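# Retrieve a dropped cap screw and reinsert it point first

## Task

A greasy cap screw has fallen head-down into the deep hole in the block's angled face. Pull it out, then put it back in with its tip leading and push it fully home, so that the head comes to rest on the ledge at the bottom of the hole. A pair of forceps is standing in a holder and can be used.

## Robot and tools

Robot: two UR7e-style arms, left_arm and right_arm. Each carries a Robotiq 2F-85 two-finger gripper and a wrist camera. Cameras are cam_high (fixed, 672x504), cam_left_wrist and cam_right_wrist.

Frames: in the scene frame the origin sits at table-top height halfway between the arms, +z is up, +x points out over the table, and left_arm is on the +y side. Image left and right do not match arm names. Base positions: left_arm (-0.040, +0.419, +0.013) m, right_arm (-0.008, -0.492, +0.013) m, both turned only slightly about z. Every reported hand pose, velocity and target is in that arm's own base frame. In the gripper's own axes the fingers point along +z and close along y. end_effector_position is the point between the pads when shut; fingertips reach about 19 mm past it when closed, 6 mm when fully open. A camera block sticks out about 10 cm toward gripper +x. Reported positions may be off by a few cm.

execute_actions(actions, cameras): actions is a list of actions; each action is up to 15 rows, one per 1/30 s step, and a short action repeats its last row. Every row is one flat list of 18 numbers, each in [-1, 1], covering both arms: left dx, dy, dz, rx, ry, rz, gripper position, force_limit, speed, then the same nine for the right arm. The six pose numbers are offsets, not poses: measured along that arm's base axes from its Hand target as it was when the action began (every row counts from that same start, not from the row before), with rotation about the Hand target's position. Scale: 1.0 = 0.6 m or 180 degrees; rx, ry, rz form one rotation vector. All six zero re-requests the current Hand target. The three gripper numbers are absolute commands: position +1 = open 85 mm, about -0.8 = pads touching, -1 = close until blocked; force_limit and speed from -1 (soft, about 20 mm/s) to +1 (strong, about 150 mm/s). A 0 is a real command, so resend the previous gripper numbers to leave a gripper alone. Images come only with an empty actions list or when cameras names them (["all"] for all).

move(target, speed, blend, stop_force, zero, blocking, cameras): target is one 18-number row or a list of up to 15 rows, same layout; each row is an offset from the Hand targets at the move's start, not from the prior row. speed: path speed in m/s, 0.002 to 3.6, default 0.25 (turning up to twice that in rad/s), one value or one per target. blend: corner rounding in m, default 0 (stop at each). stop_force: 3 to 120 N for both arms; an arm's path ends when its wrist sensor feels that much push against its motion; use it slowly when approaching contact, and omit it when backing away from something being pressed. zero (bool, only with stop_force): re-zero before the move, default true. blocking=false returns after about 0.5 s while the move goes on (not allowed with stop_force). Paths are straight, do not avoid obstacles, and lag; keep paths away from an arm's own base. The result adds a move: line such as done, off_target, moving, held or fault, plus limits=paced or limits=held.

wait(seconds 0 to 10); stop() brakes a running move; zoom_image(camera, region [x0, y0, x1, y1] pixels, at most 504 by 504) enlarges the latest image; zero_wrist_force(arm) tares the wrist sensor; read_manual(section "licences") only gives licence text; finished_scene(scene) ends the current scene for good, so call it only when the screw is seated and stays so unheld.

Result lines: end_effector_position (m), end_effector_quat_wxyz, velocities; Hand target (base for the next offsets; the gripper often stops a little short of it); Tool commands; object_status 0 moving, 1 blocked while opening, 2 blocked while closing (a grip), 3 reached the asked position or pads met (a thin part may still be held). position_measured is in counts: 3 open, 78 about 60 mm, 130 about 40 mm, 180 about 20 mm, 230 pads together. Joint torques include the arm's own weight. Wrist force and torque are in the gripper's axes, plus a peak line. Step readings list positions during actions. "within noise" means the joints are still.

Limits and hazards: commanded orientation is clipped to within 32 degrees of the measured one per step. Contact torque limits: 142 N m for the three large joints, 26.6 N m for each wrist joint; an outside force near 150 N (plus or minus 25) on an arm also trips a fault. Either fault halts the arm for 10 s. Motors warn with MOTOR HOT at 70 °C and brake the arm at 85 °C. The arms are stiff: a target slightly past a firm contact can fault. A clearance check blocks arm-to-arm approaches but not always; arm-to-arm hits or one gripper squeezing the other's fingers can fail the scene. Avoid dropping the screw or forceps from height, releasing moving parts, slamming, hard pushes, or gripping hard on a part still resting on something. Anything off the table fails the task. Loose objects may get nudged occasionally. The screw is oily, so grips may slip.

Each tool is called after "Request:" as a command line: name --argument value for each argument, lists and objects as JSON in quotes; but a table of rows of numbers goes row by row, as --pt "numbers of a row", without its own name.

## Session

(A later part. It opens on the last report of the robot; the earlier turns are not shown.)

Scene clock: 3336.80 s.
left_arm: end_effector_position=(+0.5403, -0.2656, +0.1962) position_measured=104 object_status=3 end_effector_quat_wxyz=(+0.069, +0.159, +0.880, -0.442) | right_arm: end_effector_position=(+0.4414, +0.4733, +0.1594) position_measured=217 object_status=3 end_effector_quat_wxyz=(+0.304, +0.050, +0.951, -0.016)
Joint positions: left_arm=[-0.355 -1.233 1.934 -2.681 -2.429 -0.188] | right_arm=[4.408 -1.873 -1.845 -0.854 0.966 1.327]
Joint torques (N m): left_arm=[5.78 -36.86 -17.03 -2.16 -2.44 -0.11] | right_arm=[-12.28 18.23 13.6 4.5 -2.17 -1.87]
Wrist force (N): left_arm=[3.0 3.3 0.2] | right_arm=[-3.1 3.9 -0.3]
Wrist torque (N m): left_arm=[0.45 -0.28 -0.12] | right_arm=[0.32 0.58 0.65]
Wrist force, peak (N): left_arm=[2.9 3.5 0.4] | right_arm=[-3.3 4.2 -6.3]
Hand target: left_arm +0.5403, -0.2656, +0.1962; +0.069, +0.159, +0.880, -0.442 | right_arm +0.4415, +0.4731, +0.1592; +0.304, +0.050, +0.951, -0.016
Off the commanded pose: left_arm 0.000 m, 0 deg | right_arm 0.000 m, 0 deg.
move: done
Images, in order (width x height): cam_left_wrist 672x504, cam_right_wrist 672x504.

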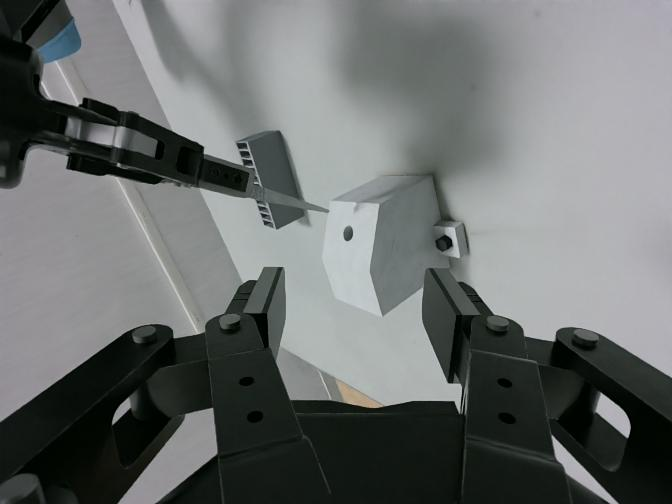

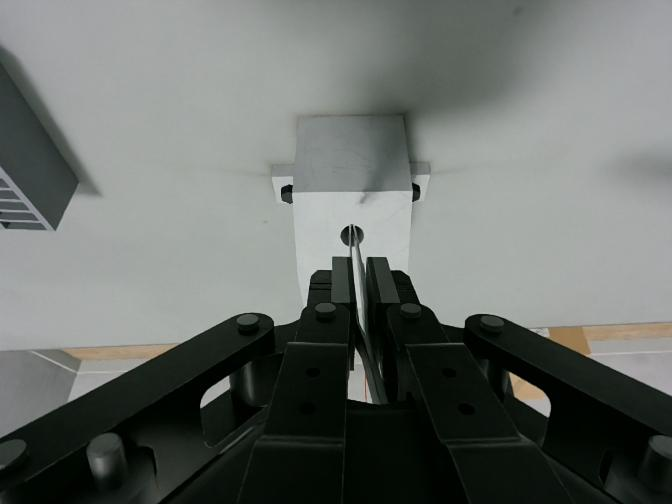

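Request:
move --target '[0,0,0,0,0,0,0.2,-0.4,0,0.0442,-0.0077,-0.002,0.00254,0.02683,0.00777,-0.66,-0.5,-1]' --speed 0.03 --cameras '["cam_right_wrist", "cam_left_wrist"]'

Request:
zoom_image --camera "cam_right_wrist" --region '[310, 190, 400, 280]'

Request:
zoom_image --camera "cam_left_wrist" --region '[220, 160, 380, 280]'

Scene clock: 3414.87 s.
left_arm: end_effector_position=(+0.5403, -0.2656, +0.1962) position_measured=104 object_status=3 end_effector_quat_wxyz=(+0.069, +0.159, +0.880, -0.442) | right_arm: end_effector_position=(+0.4681, +0.4685, +0.1580) position_measured=212 object_status=3 end_effector_quat_wxyz=(+0.264, +0.038, +0.964, -0.011) end_effector_velocity=(-0.001, +0.000, -0.001) end_effector_angular_velocity=(-0.003, -0.006, -0.003)
Joint positions: left_arm=[-0.355 -1.233 1.934 -2.681 -2.429 -0.188] | right_arm=[4.328 -1.899 -1.787 -0.851 1.064 1.22]
Joint velocities: left_arm=[within noise] | right_arm=[0.004 0 -0.003 -0.001 -0.007 0.007]
Joint torques (N m): left_arm=[5.71 -35.27 -16.3 -2.24 -2.53 -0.33] | right_arm=[11.45 39.04 11.42 2.2 -3.31 1.54]
Wrist force (N): left_arm=[2.9 3.2 0.5] | right_arm=[-2.9 3.6 -0.5]
Wrist torque (N m): left_arm=[0.45 -0.26 -0.13] | right_arm=[0.25 0.58 0.61]
Wrist force, peak (N): left_arm=[3.0 3.5 0.5] | right_arm=[-3.4 4.0 -0.4]
Hand target: left_arm +0.5403, -0.2656, +0.1962; +0.069, +0.159, +0.880, -0.442 | right_arm +0.4680, +0.4685, +0.1580; +0.264, +0.038, +0.964, -0.011
Off the commanded pose: left_arm 0.000 m, 0 deg | right_arm 0.000 m, 0 deg.
move: done
Images, in order (width x height): cam_left_wrist 672x504, cam_right_wrist 672x504.

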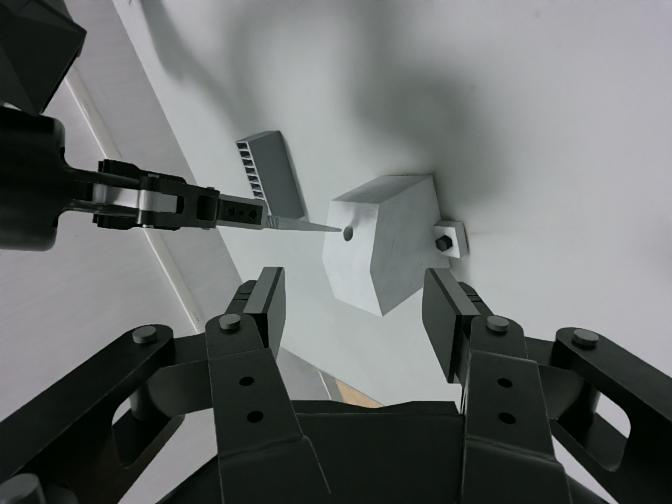

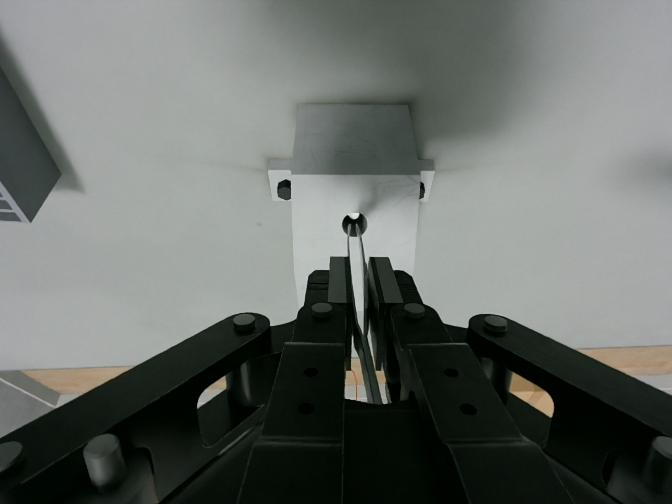

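Scaled by 5.600 from the camera's 672x504 image, which has a finer 960x720 frame.

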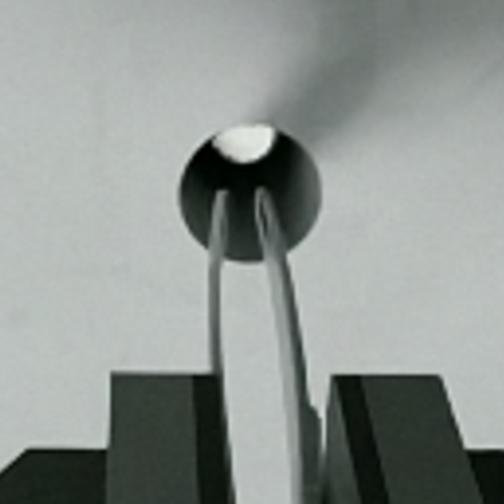

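Scaled by 3.150 from the camera's 672x504 image, which has a finer 960x720 frame.

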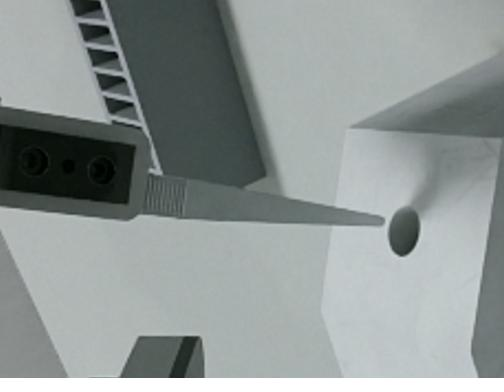

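Request:
execute_actions --actions '[]'

Scene clock: 3488.93 s.
left_arm: end_effector_position=(+0.5403, -0.2656, +0.1962) position_measured=104 object_status=3 end_effector_quat_wxyz=(+0.069, +0.159, +0.880, -0.442) | right_arm: end_effector_position=(+0.4680, +0.4685, +0.1580) position_measured=212 object_status=3 end_effector_quat_wxyz=(+0.264, +0.038, +0.964, -0.011)
Joint positions: left_arm=[-0.355 -1.233 1.934 -2.681 -2.429 -0.188] | right_arm=[4.328 -1.899 -1.787 -0.851 1.064 1.22]
Joint velocities: within noise
Joint torques (N m): left_arm=[6.43 -36.05 -16.38 -2.27 -2.6 -0.47] | right_arm=[11.37 45.11 11.86 3.86 -3.06 -0.47]
Wrist force (N): left_arm=[2.7 3.1 0.4] | right_arm=[-3.0 3.8 -0.3]
Wrist torque (N m): left_arm=[0.42 -0.23 -0.13] | right_arm=[0.28 0.59 0.57]
Wrist force, peak (N): left_arm=[2.9 3.4 0.3] | right_arm=[-3.2 4.0 -0.4]
Hand target: left_arm +0.5403, -0.2656, +0.1962; +0.069, +0.159, +0.880, -0.442 | right_arm +0.4680, +0.4685, +0.1580; +0.264, +0.038, +0.964, -0.011
Tool commands: left_gripper/position=+0.2 left_gripper/force_limit=-0.4 left_gripper/speed=+0.0 right_gripper/position=-0.66 right_gripper/force_limit=-0.5 right_gripper/speed=-1.0
Off the commanded pose: left_arm 0.000 m, 0 deg | right_arm 0.000 m, 0 deg.

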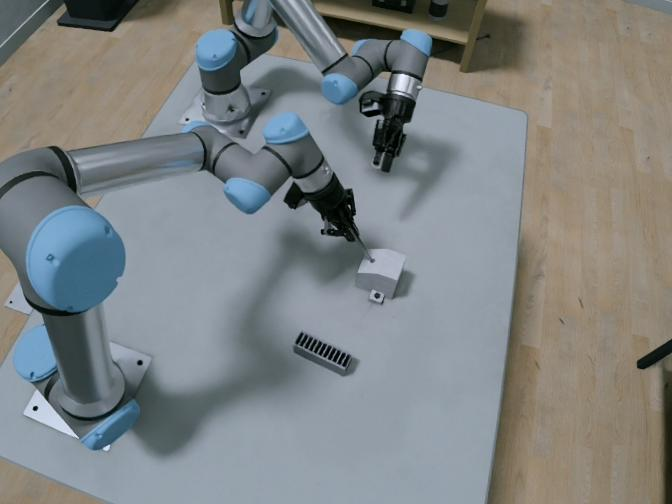

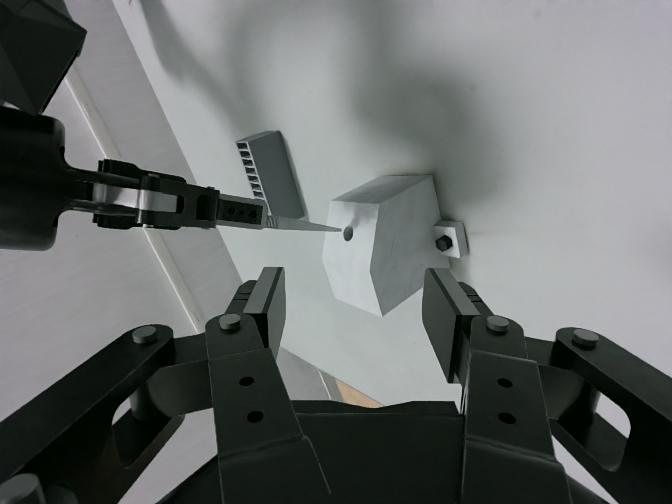

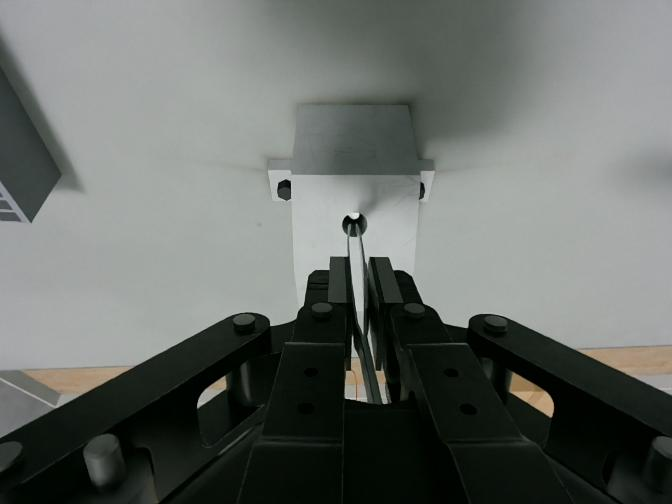

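Request:
zoom_image --camera "cam_left_wrist" --region '[250, 170, 400, 282]'

Request:
zoom_image --camera "cam_right_wrist" --region '[310, 190, 400, 280]'

Scaled by 3.360 from the camera's 672x504 image, which has a finer 960x720 frame.

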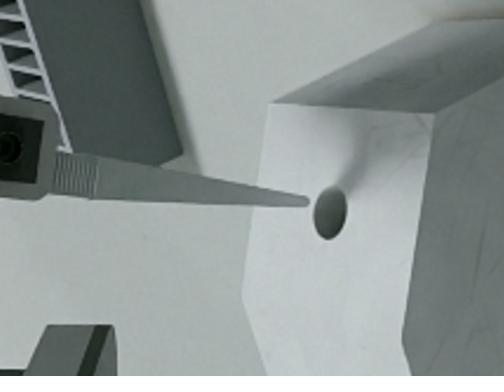

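Scaled by 5.600 from the camera's 672x504 image, which has a finer 960x720 frame.

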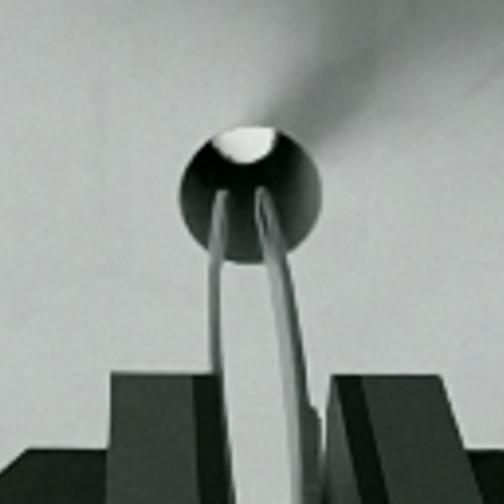

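Request:
move --target '[0,0,0,0,0,0,0.2,-0.4,0,0.00288,0.00178,0.00162,0,0,0,-0.66,-0.5,-1]' --speed 0.02 --cameras '["cam_left_wrist","cam_right_wrist"]'

Request:
zoom_image --camera "cam_left_wrist" --region '[250, 170, 400, 282]'

Request:
zoom_image --camera "cam_right_wrist" --region '[310, 190, 400, 280]'

Scene clock: 3581.13 s.
left_arm: end_effector_position=(+0.5403, -0.2656, +0.1962) position_measured=104 object_status=3 end_effector_quat_wxyz=(+0.069, +0.159, +0.880, -0.442) | right_arm: end_effector_position=(+0.4698, +0.4696, +0.1590) position_measured=212 object_status=3 end_effector_quat_wxyz=(+0.264, +0.038, +0.964, -0.011)
Joint positions: left_arm=[-0.355 -1.233 1.934 -2.681 -2.429 -0.188] | right_arm=[4.326 -1.902 -1.78 -0.854 1.064 1.218]
Joint torques (N m): left_arm=[5.74 -35.96 -15.63 -2.16 -2.5 -0.6] | right_arm=[-9.93 26.46 19.83 2.13 1.23 -1.18]
Wrist force (N): left_arm=[2.9 3.2 0.4] | right_arm=[-3.3 3.9 -0.6]
Wrist torque (N m): left_arm=[0.44 -0.26 -0.12] | right_arm=[0.29 0.62 0.69]
Wrist force, peak (N): left_arm=[2.9 3.5 0.4] | right_arm=[-3.5 4.0 -0.7]
Hand target: left_arm +0.5403, -0.2656, +0.1962; +0.069, +0.159, +0.880, -0.442 | right_arm +0.4697, +0.4695, +0.1590; +0.264, +0.038, +0.964, -0.011
Off the commanded pose: left_arm 0.000 m, 0 deg | right_arm 0.000 m, 0 deg.
move: done
Images, in order (width x height): cam_left_wrist 672x504, cam_right_wrist 672x504.

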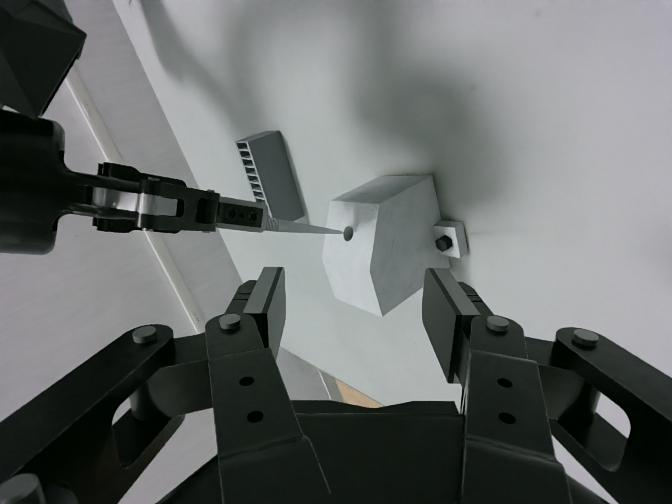

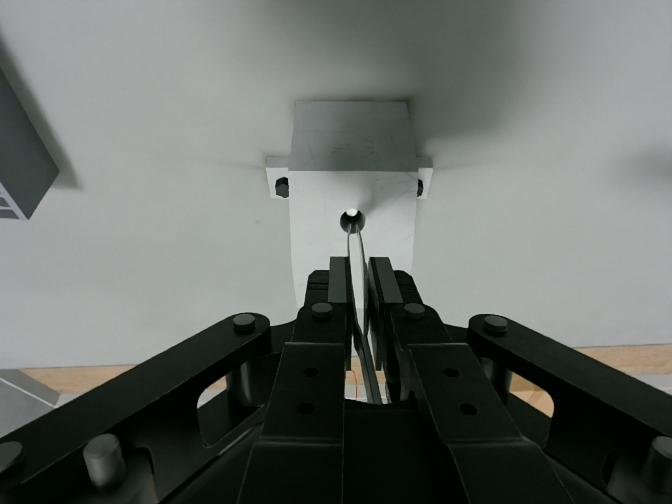

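Scaled by 3.360 from the camera's 672x504 image, which has a finer 960x720 frame.

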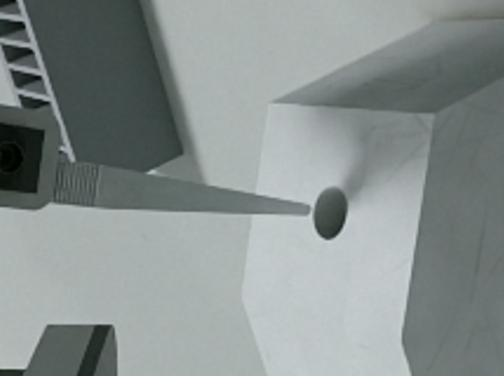

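Scaled by 5.600 from the camera's 672x504 image, which has a finer 960x720 frame.

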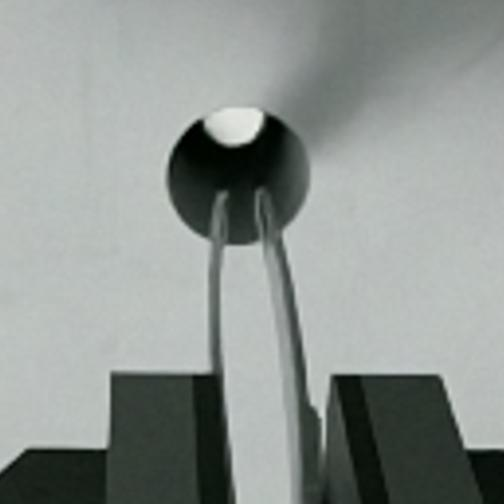

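Request:
move --target '[0,0,0,0,0,0,0.2,-0.4,0,0.00254,-0.00021,-0.0043,0,0,0,-0.62,-0.5,-1]' --speed 0.02 --cameras '["cam_left_wrist","cam_right_wrist"]'

Request:
zoom_image --camera "cam_left_wrist" --region '[250, 170, 400, 282]'

Request:
zoom_image --camera "cam_right_wrist" --region '[310, 190, 400, 280]'

Scene clock: 3596.90 s.
left_arm: end_effector_position=(+0.5403, -0.2656, +0.1962) position_measured=104 object_status=3 end_effector_quat_wxyz=(+0.069, +0.159, +0.880, -0.442) | right_arm: end_effector_position=(+0.4713, +0.4694, +0.1564) position_measured=207 object_status=3 end_effector_quat_wxyz=(+0.264, +0.038, +0.964, -0.011)
Joint positions: left_arm=[-0.355 -1.233 1.934 -2.681 -2.429 -0.188] | right_arm=[4.323 -1.907 -1.781 -0.846 1.064 1.215]
Joint torques (N m): left_arm=[6.22 -35.7 -15.46 -2.17 -2.36 -0.51] | right_arm=[-8.79 30.93 13.44 3.14 1.21 -1.12]
Wrist force (N): left_arm=[2.9 3.2 0.4] | right_arm=[-3.0 3.9 -0.3]
Wrist torque (N m): left_arm=[0.44 -0.26 -0.13] | right_arm=[0.30 0.58 0.68]
Wrist force, peak (N): left_arm=[2.9 3.5 0.2] | right_arm=[-3.2 4.0 -0.7]
Hand target: left_arm +0.5403, -0.2656, +0.1962; +0.069, +0.159, +0.880, -0.442 | right_arm +0.4713, +0.4694, +0.1564; +0.264, +0.038, +0.964, -0.011
Off the commanded pose: left_arm 0.000 m, 0 deg | right_arm 0.000 m, 0 deg.
move: done
Images, in order (width x height): cam_left_wrist 672x504, cam_right_wrist 672x504.

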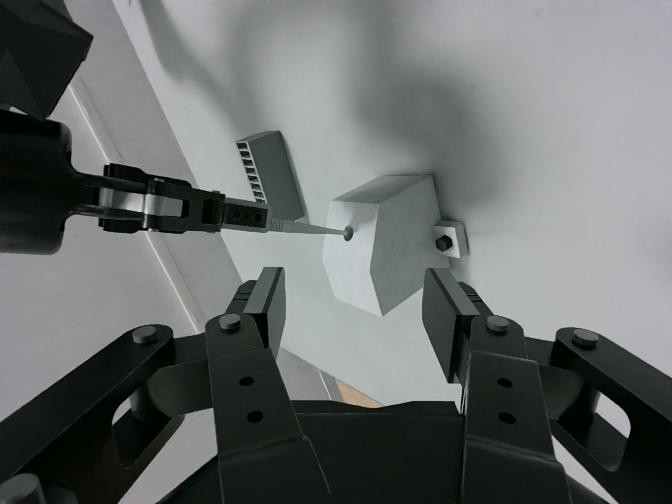

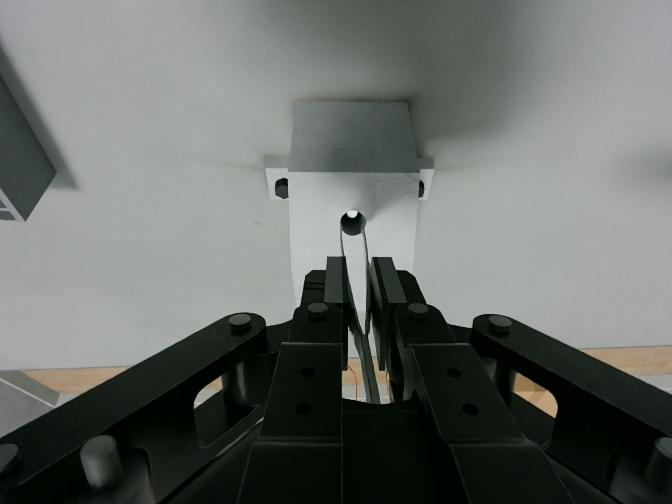

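Scaled by 3.360 from the camera's 672x504 image, which has a finer 960x720 frame.

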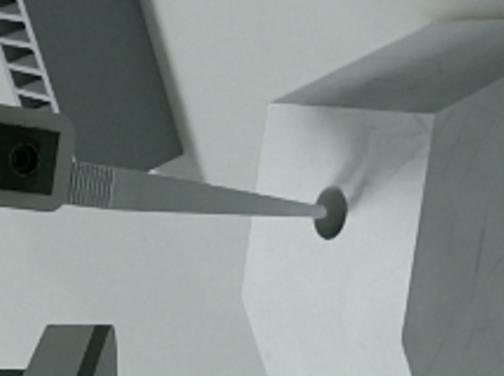

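Scaled by 5.600 from the camera's 672x504 image, which has a finer 960x720 frame.

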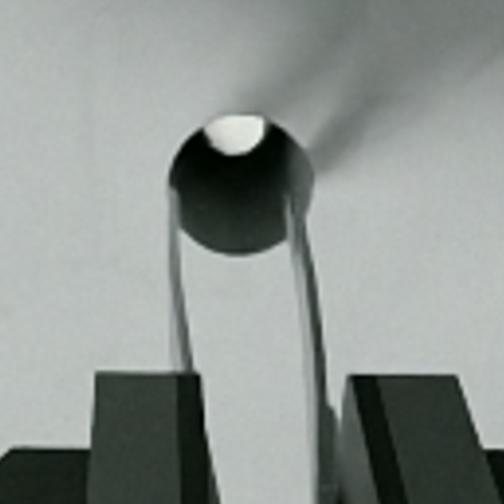

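Request:
move --target '[0,0,0,0,0,0,0.2,-0.4,0,0.0001,0.00133,0,0,0,0,-0.62,-0.5,-1]' --speed 0.02

Request:
move --target '[0,0,0,0,0,0,0.2,-0.4,0,0.00423,-0.00034,-0.00717,0,0,0,-0.62,-0.5,-1]' --speed 0.01 --stop_force 3 --cameras '["cam_left_wrist","cam_right_wrist"]'

Request:
zoom_image --camera "cam_left_wrist" --region '[250, 170, 400, 282]'

Request:
zoom_image --camera "cam_right_wrist" --region '[310, 190, 400, 280]'

Scene clock: 3618.87 s.
left_arm: end_effector_position=(+0.5403, -0.2656, +0.1962) position_measured=104 object_status=3 end_effector_quat_wxyz=(+0.069, +0.159, +0.880, -0.442) | right_arm: end_effector_position=(+0.4713, +0.4702, +0.1564) position_measured=207 object_status=3 end_effector_quat_wxyz=(+0.264, +0.038, +0.964, -0.011)
Joint positions: left_arm=[-0.355 -1.233 1.934 -2.681 -2.429 -0.188] | right_arm=[4.324 -1.908 -1.779 -0.847 1.064 1.216]
Joint torques (N m): left_arm=[6.25 -35.39 -14.49 -2.25 -2.33 -0.72] | right_arm=[10.39 23.83 25.86 1.73 -3.28 1.43]
Wrist force (N): left_arm=[2.7 3.3 0.4] | right_arm=[-3.1 3.8 -0.7]
Wrist torque (N m): left_arm=[0.46 -0.24 -0.12] | right_arm=[0.28 0.59 0.62]
Wrist force, peak (N): left_arm=[3.1 3.4 0.3] | right_arm=[-3.4 4.0 -0.5]
Hand target: left_arm +0.5403, -0.2656, +0.1962; +0.069, +0.159, +0.880, -0.442 | right_arm +0.4713, +0.4702, +0.1564; +0.264, +0.038, +0.964, -0.011
Off the commanded pose: left_arm 0.000 m, 0 deg | right_arm 0.000 m, 0 deg.
move: done

Scene clock: 3620.70 s.
left_arm: end_effector_position=(+0.5403, -0.2656, +0.1962) position_measured=104 object_status=3 end_effector_quat_wxyz=(+0.069, +0.159, +0.880, -0.442) | right_arm: end_effector_position=(+0.4739, +0.4700, +0.1521) position_measured=207 object_status=3 end_effector_quat_wxyz=(+0.264, +0.038, +0.964, -0.011)
Joint positions: left_arm=[-0.355 -1.233 1.934 -2.681 -2.429 -0.188] | right_arm=[4.319 -1.917 -1.781 -0.835 1.065 1.211]
Joint torques (N m): left_arm=[5.09 -35.72 -13.9 -2.31 -2.48 -0.68] | right_arm=[10.65 45.65 22.41 1.43 -0.27 0.9]
Wrist force (N): left_arm=[2.8 3.5 0.4] | right_arm=[-3.2 3.7 -0.4]
Wrist torque (N m): left_arm=[0.49 -0.25 -0.12] | right_arm=[0.27 0.61 0.68]
Wrist force, peak (N): left_arm=[3.1 3.4 0.4] | right_arm=[-3.3 4.0 -0.7]
Hand target: left_arm +0.5403, -0.2656, +0.1962; +0.069, +0.159, +0.880, -0.442 | right_arm +0.4739, +0.4700, +0.1521; +0.264, +0.038, +0.964, -0.011
Off the commanded pose: left_arm 0.000 m, 0 deg | right_arm 0.000 m, 0 deg.
move: done
Images, in order (width x height): cam_left_wrist 672x504, cam_right_wrist 672x504.

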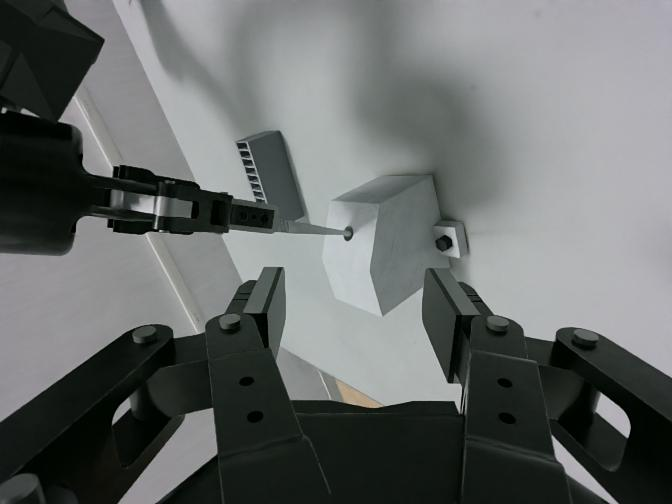

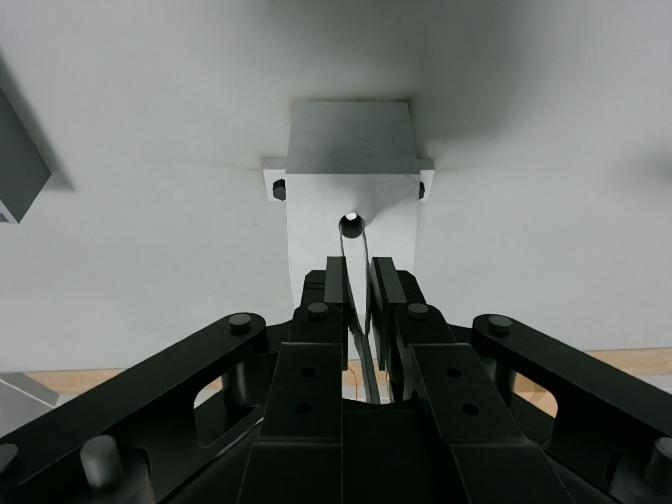

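Scaled by 3.360 from the camera's 672x504 image, which has a finer 960x720 frame.

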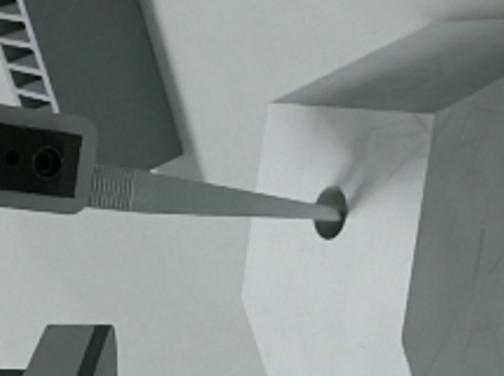

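Scaled by 5.600 from the camera's 672x504 image, which has a finer 960x720 frame.

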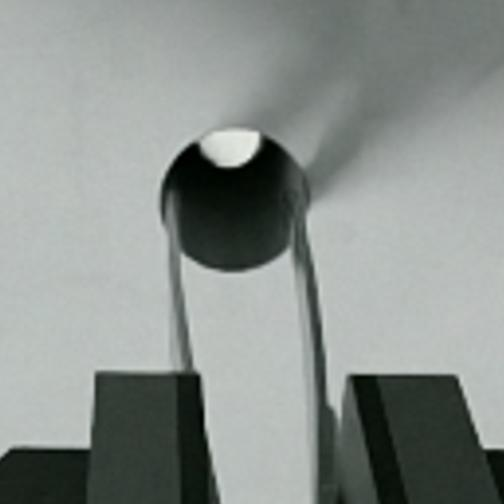

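Request:
move --target '[0,0,0,0,0,0,0.2,-0.4,0,0.00846,-0.00068,-0.01435,0,0,0,-0.62,-0.5,-1]' --speed 0.01 --stop_force 3 --cameras '["cam_left_wrist","cam_right_wrist"]'

Request:
zoom_image --camera "cam_left_wrist" --region '[250, 170, 400, 282]'

Request:
zoom_image --camera "cam_right_wrist" --region '[310, 190, 400, 280]'

Scene clock: 3637.40 s.
left_arm: end_effector_position=(+0.5403, -0.2656, +0.1962) position_measured=104 object_status=3 end_effector_quat_wxyz=(+0.069, +0.159, +0.880, -0.442) | right_arm: end_effector_position=(+0.4789, +0.4696, +0.1435) position_measured=207 object_status=3 end_effector_quat_wxyz=(+0.264, +0.038, +0.964, -0.011)
Joint positions: left_arm=[-0.355 -1.233 1.934 -2.681 -2.429 -0.188] | right_arm=[4.311 -1.934 -1.783 -0.811 1.067 1.201]
Joint torques (N m): left_arm=[6.22 -34.37 -14.47 -2.31 -2.4 -0.92] | right_arm=[11.16 45.55 20.21 1.46 -0.27 0.93]
Wrist force (N): left_arm=[3.0 3.3 0.5] | right_arm=[-3.2 4.0 -0.4]
Wrist torque (N m): left_arm=[0.45 -0.27 -0.12] | right_arm=[0.31 0.61 0.68]
Wrist force, peak (N): left_arm=[3.0 3.5 0.2] | right_arm=[-3.2 4.1 -0.5]
Hand target: left_arm +0.5403, -0.2656, +0.1962; +0.069, +0.159, +0.880, -0.442 | right_arm +0.4789, +0.4696, +0.1435; +0.264, +0.038, +0.964, -0.011
Off the commanded pose: left_arm 0.000 m, 0 deg | right_arm 0.000 m, 0 deg.
move: done
Images, in order (width x height): cam_left_wrist 672x504, cam_right_wrist 672x504.

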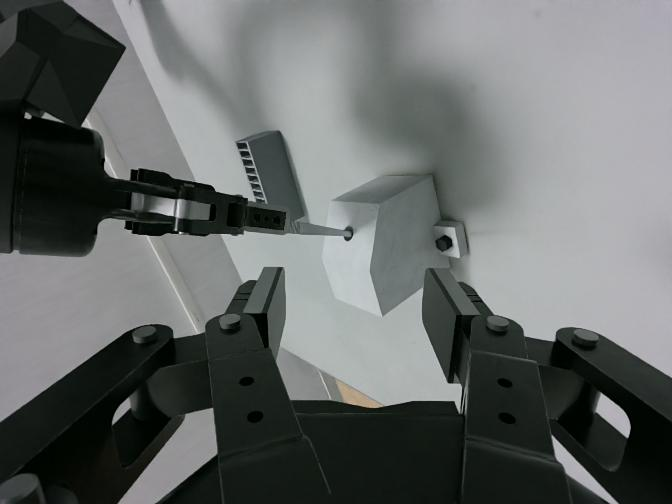

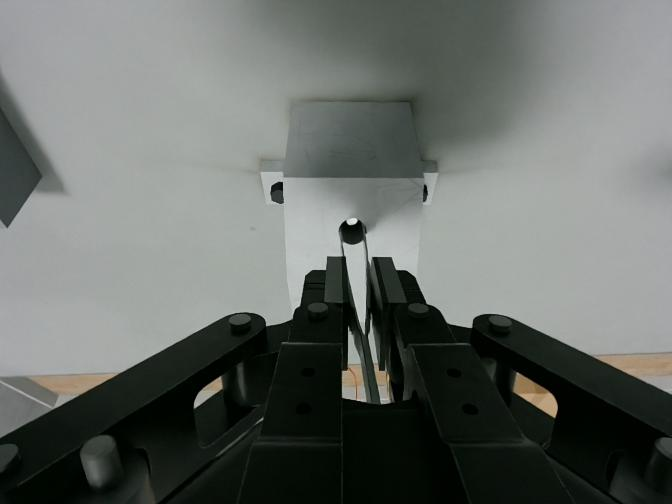

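Scaled by 3.360 from the camera's 672x504 image, which has a finer 960x720 frame.

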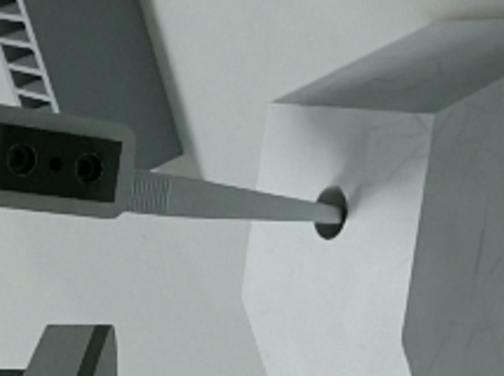

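Scaled by 5.600 from the camera's 672x504 image, which has a finer 960x720 frame.

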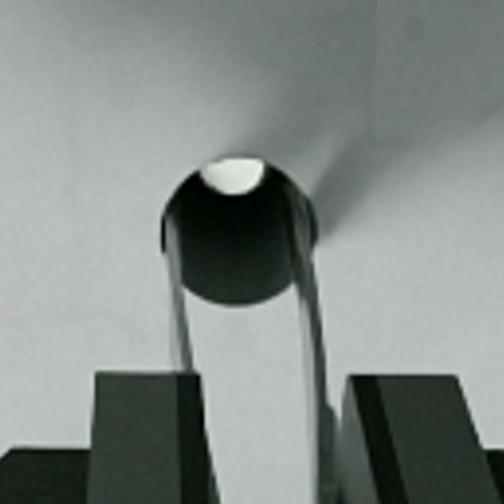

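Request:
move --target '[0,0,0,0,0,0,0.2,-0.4,0,0.0085,-0.0003,-0.01435,0,0,0,-0.62,-0.5,-1]' --speed 0.01 --stop_force 3 --cameras '["cam_left_wrist","cam_right_wrist"]'

Request:
zoom_image --camera "cam_left_wrist" --region '[250, 170, 400, 282]'

Request:
zoom_image --camera "cam_right_wrist" --region '[310, 200, 400, 290]'

Scene clock: 3653.07 s.
left_arm: end_effector_position=(+0.5403, -0.2656, +0.1962) position_measured=104 object_status=3 end_effector_quat_wxyz=(+0.069, +0.159, +0.880, -0.442) | right_arm: end_effector_position=(+0.4840, +0.4694, +0.1349) position_measured=207 object_status=3 end_effector_quat_wxyz=(+0.264, +0.038, +0.964, -0.011)
Joint positions: left_arm=[-0.355 -1.233 1.934 -2.681 -2.429 -0.188] | right_arm=[4.303 -1.952 -1.784 -0.787 1.068 1.192]
Joint torques (N m): left_arm=[5.65 -34.95 -13.15 -2.2 -2.38 -0.97] | right_arm=[11.18 46.12 14.78 1.44 -0.43 1]
Wrist force (N): left_arm=[2.9 3.3 0.3] | right_arm=[-2.9 4.1 -0.8]
Wrist torque (N m): left_arm=[0.46 -0.26 -0.13] | right_arm=[0.32 0.55 0.67]
Wrist force, peak (N): left_arm=[2.9 3.6 0.5] | right_arm=[-3.1 4.2 -0.4]
Hand target: left_arm +0.5403, -0.2656, +0.1962; +0.069, +0.159, +0.880, -0.442 | right_arm +0.4840, +0.4694, +0.1349; +0.264, +0.038, +0.964, -0.011
Off the commanded pose: left_arm 0.000 m, 0 deg | right_arm 0.000 m, 0 deg.
move: done
Images, in order (width x height): cam_left_wrist 672x504, cam_right_wrist 672x504.

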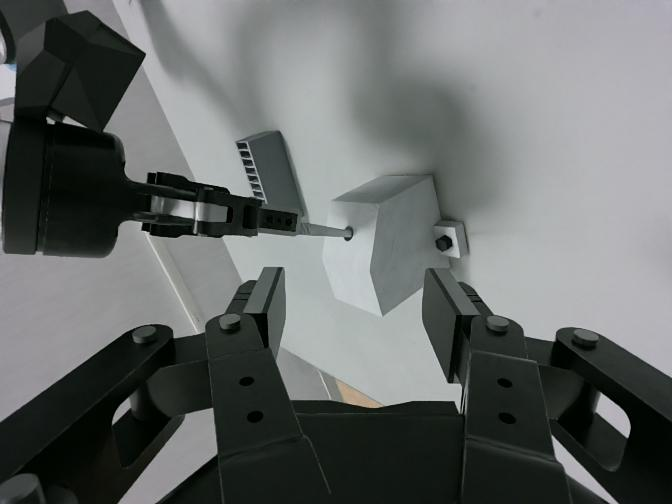

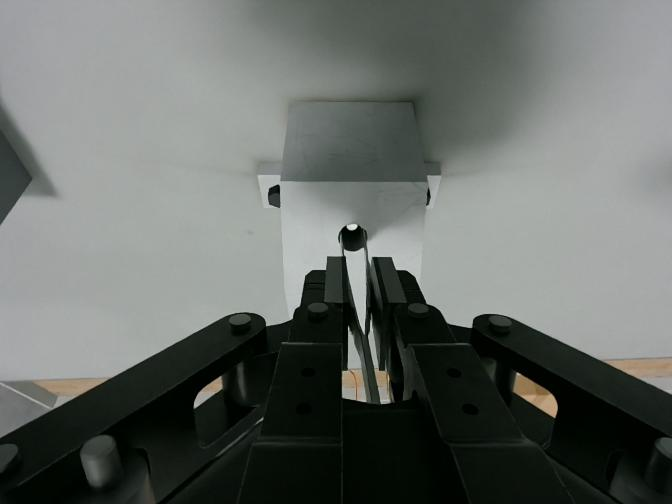

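Scaled by 3.360 from the camera's 672x504 image, which has a finer 960x720 frame.

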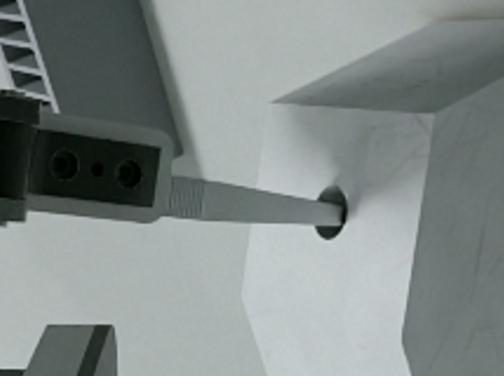

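Scaled by 5.600 from the camera's 672x504 image, which has a finer 960x720 frame.

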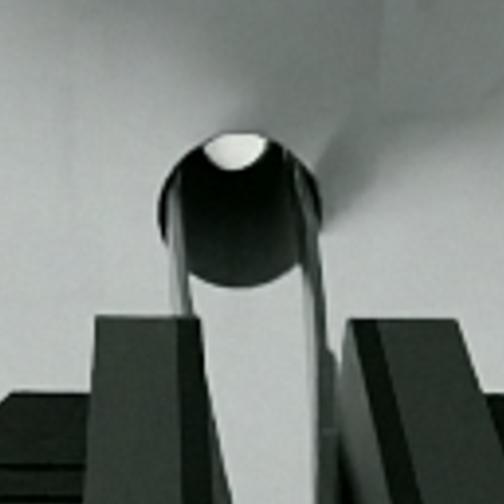

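Request:
move --target '[0,0,0,0,0,0,0.2,-0.4,0,0.0085,-0.0003,-0.01435,0,0,0,-0.62,-0.5,-1]' --speed 0.01 --stop_force 3 --cameras '["cam_left_wrist","cam_right_wrist"]'

Request:
zoom_image --camera "cam_left_wrist" --region '[250, 170, 400, 282]'

Request:
zoom_image --camera "cam_right_wrist" --region '[310, 200, 400, 290]'

Scene clock: 3665.30 s.
left_arm: end_effector_position=(+0.5403, -0.2656, +0.1962) position_measured=104 object_status=3 end_effector_quat_wxyz=(+0.069, +0.159, +0.880, -0.442) | right_arm: end_effector_position=(+0.4891, +0.4692, +0.1263) position_measured=207 object_status=3 end_effector_quat_wxyz=(+0.264, +0.038, +0.964, -0.011)
Joint positions: left_arm=[-0.355 -1.233 1.934 -2.681 -2.429 -0.188] | right_arm=[4.295 -1.97 -1.784 -0.764 1.07 1.183]
Joint torques (N m): left_arm=[5.88 -34.25 -12.91 -2.19 -2.24 -1.13] | right_arm=[11.34 47.1 11.79 1.44 -0.41 0.91]
Wrist force (N): left_arm=[2.8 3.3 0.4] | right_arm=[-2.8 4.1 -0.4]
Wrist torque (N m): left_arm=[0.46 -0.24 -0.13] | right_arm=[0.33 0.55 0.66]
Wrist force, peak (N): left_arm=[3.0 3.5 0.4] | right_arm=[-3.0 4.2 -0.4]
Hand target: left_arm +0.5403, -0.2656, +0.1962; +0.069, +0.159, +0.880, -0.442 | right_arm +0.4891, +0.4692, +0.1263; +0.264, +0.038, +0.964, -0.011
Off the commanded pose: left_arm 0.000 m, 0 deg | right_arm 0.000 m, 0 deg.
move: done
Images, in order (width x height): cam_left_wrist 672x504, cam_right_wrist 672x504.

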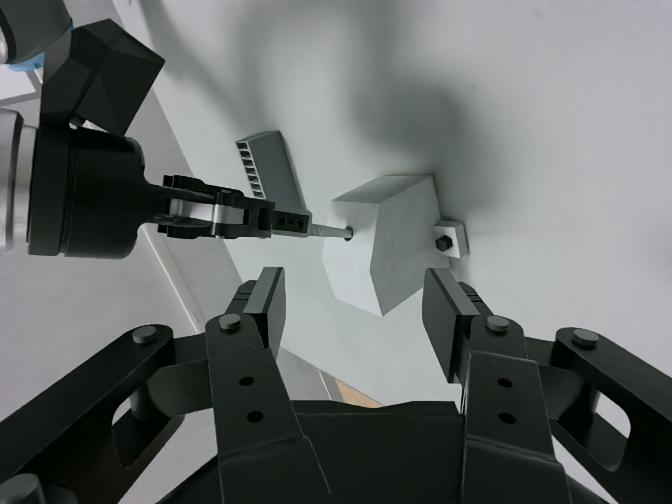

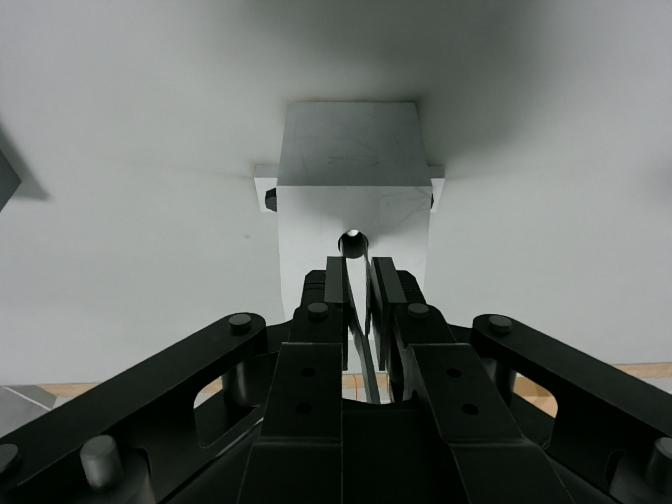

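Scaled by 3.360 from the camera's 672x504 image, which has a finer 960x720 frame.

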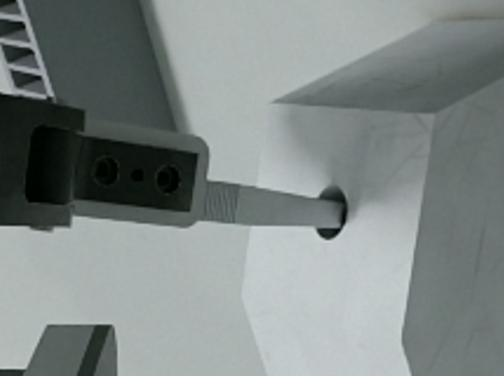

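Scaled by 5.600 from the camera's 672x504 image, which has a finer 960x720 frame.

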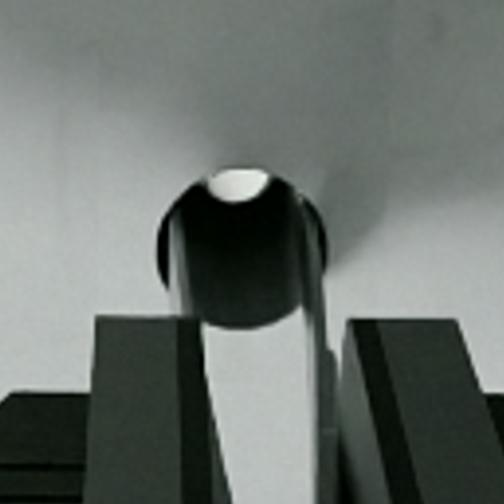

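Request:
move --target '[0,0,0,0,0,0,0.2,-0.4,0,0.0085,-0.0003,-0.01435,0,0,0,-0.62,-0.5,-1]' --speed 0.01 --stop_force 3 --cameras '["cam_left_wrist","cam_right_wrist"]'

Request:
zoom_image --camera "cam_left_wrist" --region '[250, 170, 400, 282]'

Request:
zoom_image --camera "cam_right_wrist" --region '[310, 200, 400, 290]'

Scene clock: 3677.80 s.
left_arm: end_effector_position=(+0.5403, -0.2656, +0.1962) position_measured=104 object_status=3 end_effector_quat_wxyz=(+0.069, +0.159, +0.880, -0.442) | right_arm: end_effector_position=(+0.4942, +0.4691, +0.1177) position_measured=207 object_status=3 end_effector_quat_wxyz=(+0.264, +0.038, +0.964, -0.011)
Joint positions: left_arm=[-0.355 -1.233 1.934 -2.681 -2.429 -0.188] | right_arm=[4.287 -1.989 -1.784 -0.741 1.071 1.174]
Joint torques (N m): left_arm=[6 -34.21 -12.64 -2.21 -2.25 -1.3] | right_arm=[11.09 47.59 27.18 1.57 -0.47 1]
Wrist force (N): left_arm=[2.7 3.3 0.2] | right_arm=[-2.8 3.9 -0.4]
Wrist torque (N m): left_arm=[0.46 -0.23 -0.12] | right_arm=[0.32 0.56 0.66]
Wrist force, peak (N): left_arm=[2.9 3.5 0.6] | right_arm=[-3.2 4.1 -0.3]
Hand target: left_arm +0.5403, -0.2656, +0.1962; +0.069, +0.159, +0.880, -0.442 | right_arm +0.4942, +0.4691, +0.1177; +0.264, +0.038, +0.964, -0.011
Off the commanded pose: left_arm 0.000 m, 0 deg | right_arm 0.000 m, 0 deg.
move: done
Images, in order (width x height): cam_left_wrist 672x504, cam_right_wrist 672x504.

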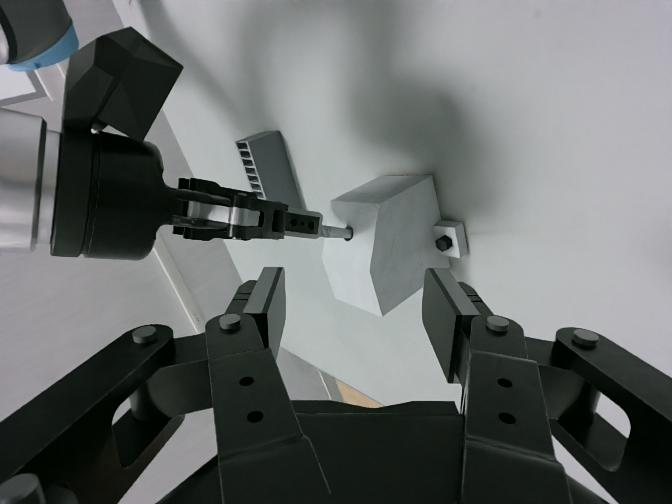

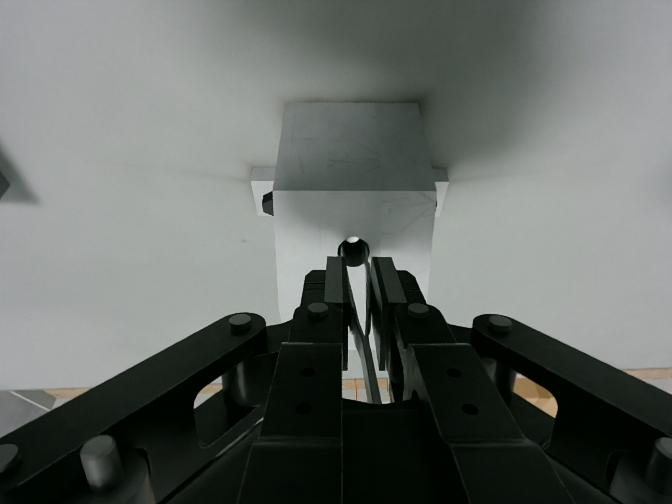

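Scaled by 3.360 from the camera's 672x504 image, which has a finer 960x720 frame.

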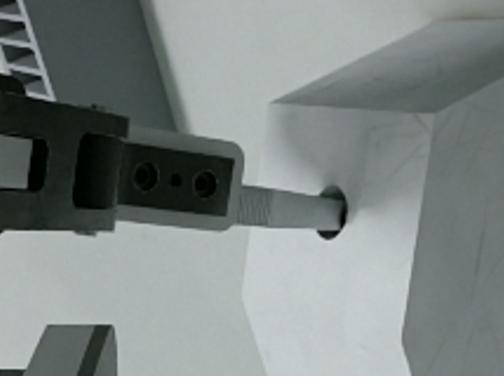

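Scaled by 5.600 from the camera's 672x504 image, which has a finer 960x720 frame.

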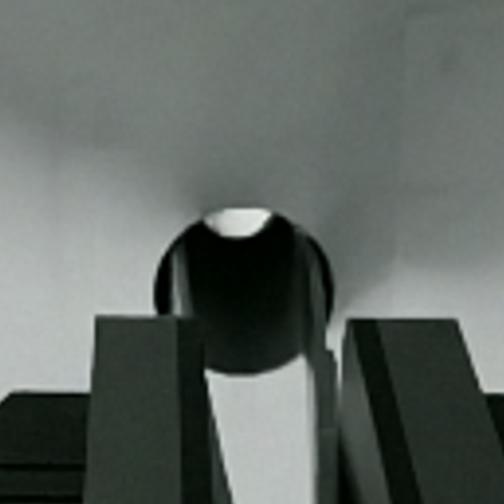

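Request:
move --target '[0,0,0,0,0,0,0.2,-0.4,0,0.0034,-0.00018,-0.00574,0,0,0,-0.62,-0.5,-1]' --speed 0.01 --stop_force 3 --cameras '["cam_left_wrist","cam_right_wrist"]'

Request:
zoom_image --camera "cam_left_wrist" --region '[250, 170, 400, 282]'

Request:
zoom_image --camera "cam_right_wrist" --region '[310, 210, 400, 300]'

Scene clock: 3692.27 s.
left_arm: end_effector_position=(+0.5403, -0.2656, +0.1962) position_measured=104 object_status=3 end_effector_quat_wxyz=(+0.069, +0.159, +0.880, -0.442) | right_arm: end_effector_position=(+0.4963, +0.4689, +0.1142) position_measured=207 object_status=3 end_effector_quat_wxyz=(+0.264, +0.038, +0.964, -0.011)
Joint positions: left_arm=[-0.355 -1.233 1.934 -2.681 -2.429 -0.188] | right_arm=[4.283 -1.997 -1.784 -0.732 1.072 1.171]
Joint torques (N m): left_arm=[5.95 -33.82 -11.69 -2.39 -2.3 -1.23] | right_arm=[7.35 47.76 27.23 1.49 0.2 0.98]
Wrist force (N): left_arm=[2.8 3.2 0.2] | right_arm=[-2.8 4.0 -0.3]
Wrist torque (N m): left_arm=[0.45 -0.25 -0.12] | right_arm=[0.33 0.55 0.67]
Wrist force, peak (N): left_arm=[2.8 3.5 0.6] | right_arm=[-2.9 4.3 -0.3]
Hand target: left_arm +0.5403, -0.2656, +0.1962; +0.069, +0.159, +0.880, -0.442 | right_arm +0.4963, +0.4690, +0.1142; +0.264, +0.038, +0.964, -0.011
Off the commanded pose: left_arm 0.000 m, 0 deg | right_arm 0.000 m, 0 deg.
move: done
Images, in order (width x height): cam_left_wrist 672x504, cam_right_wrist 672x504.

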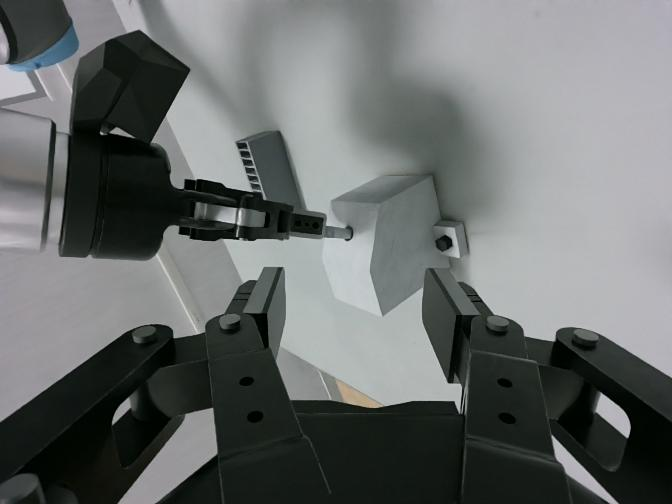

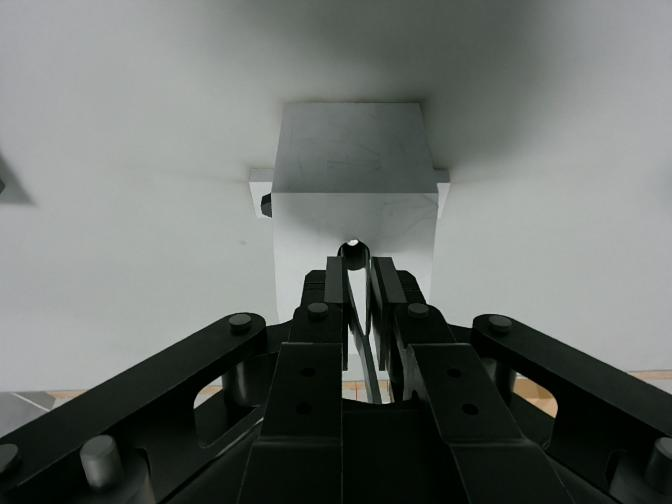

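Scaled by 3.360 from the camera's 672x504 image, which has a finer 960x720 frame.

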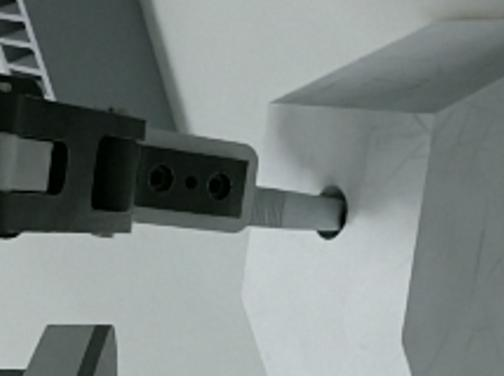

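Scaled by 5.600 from the camera's 672x504 image, which has a finer 960x720 frame.

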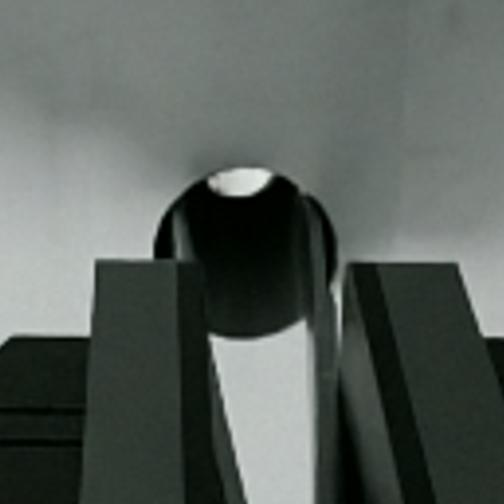

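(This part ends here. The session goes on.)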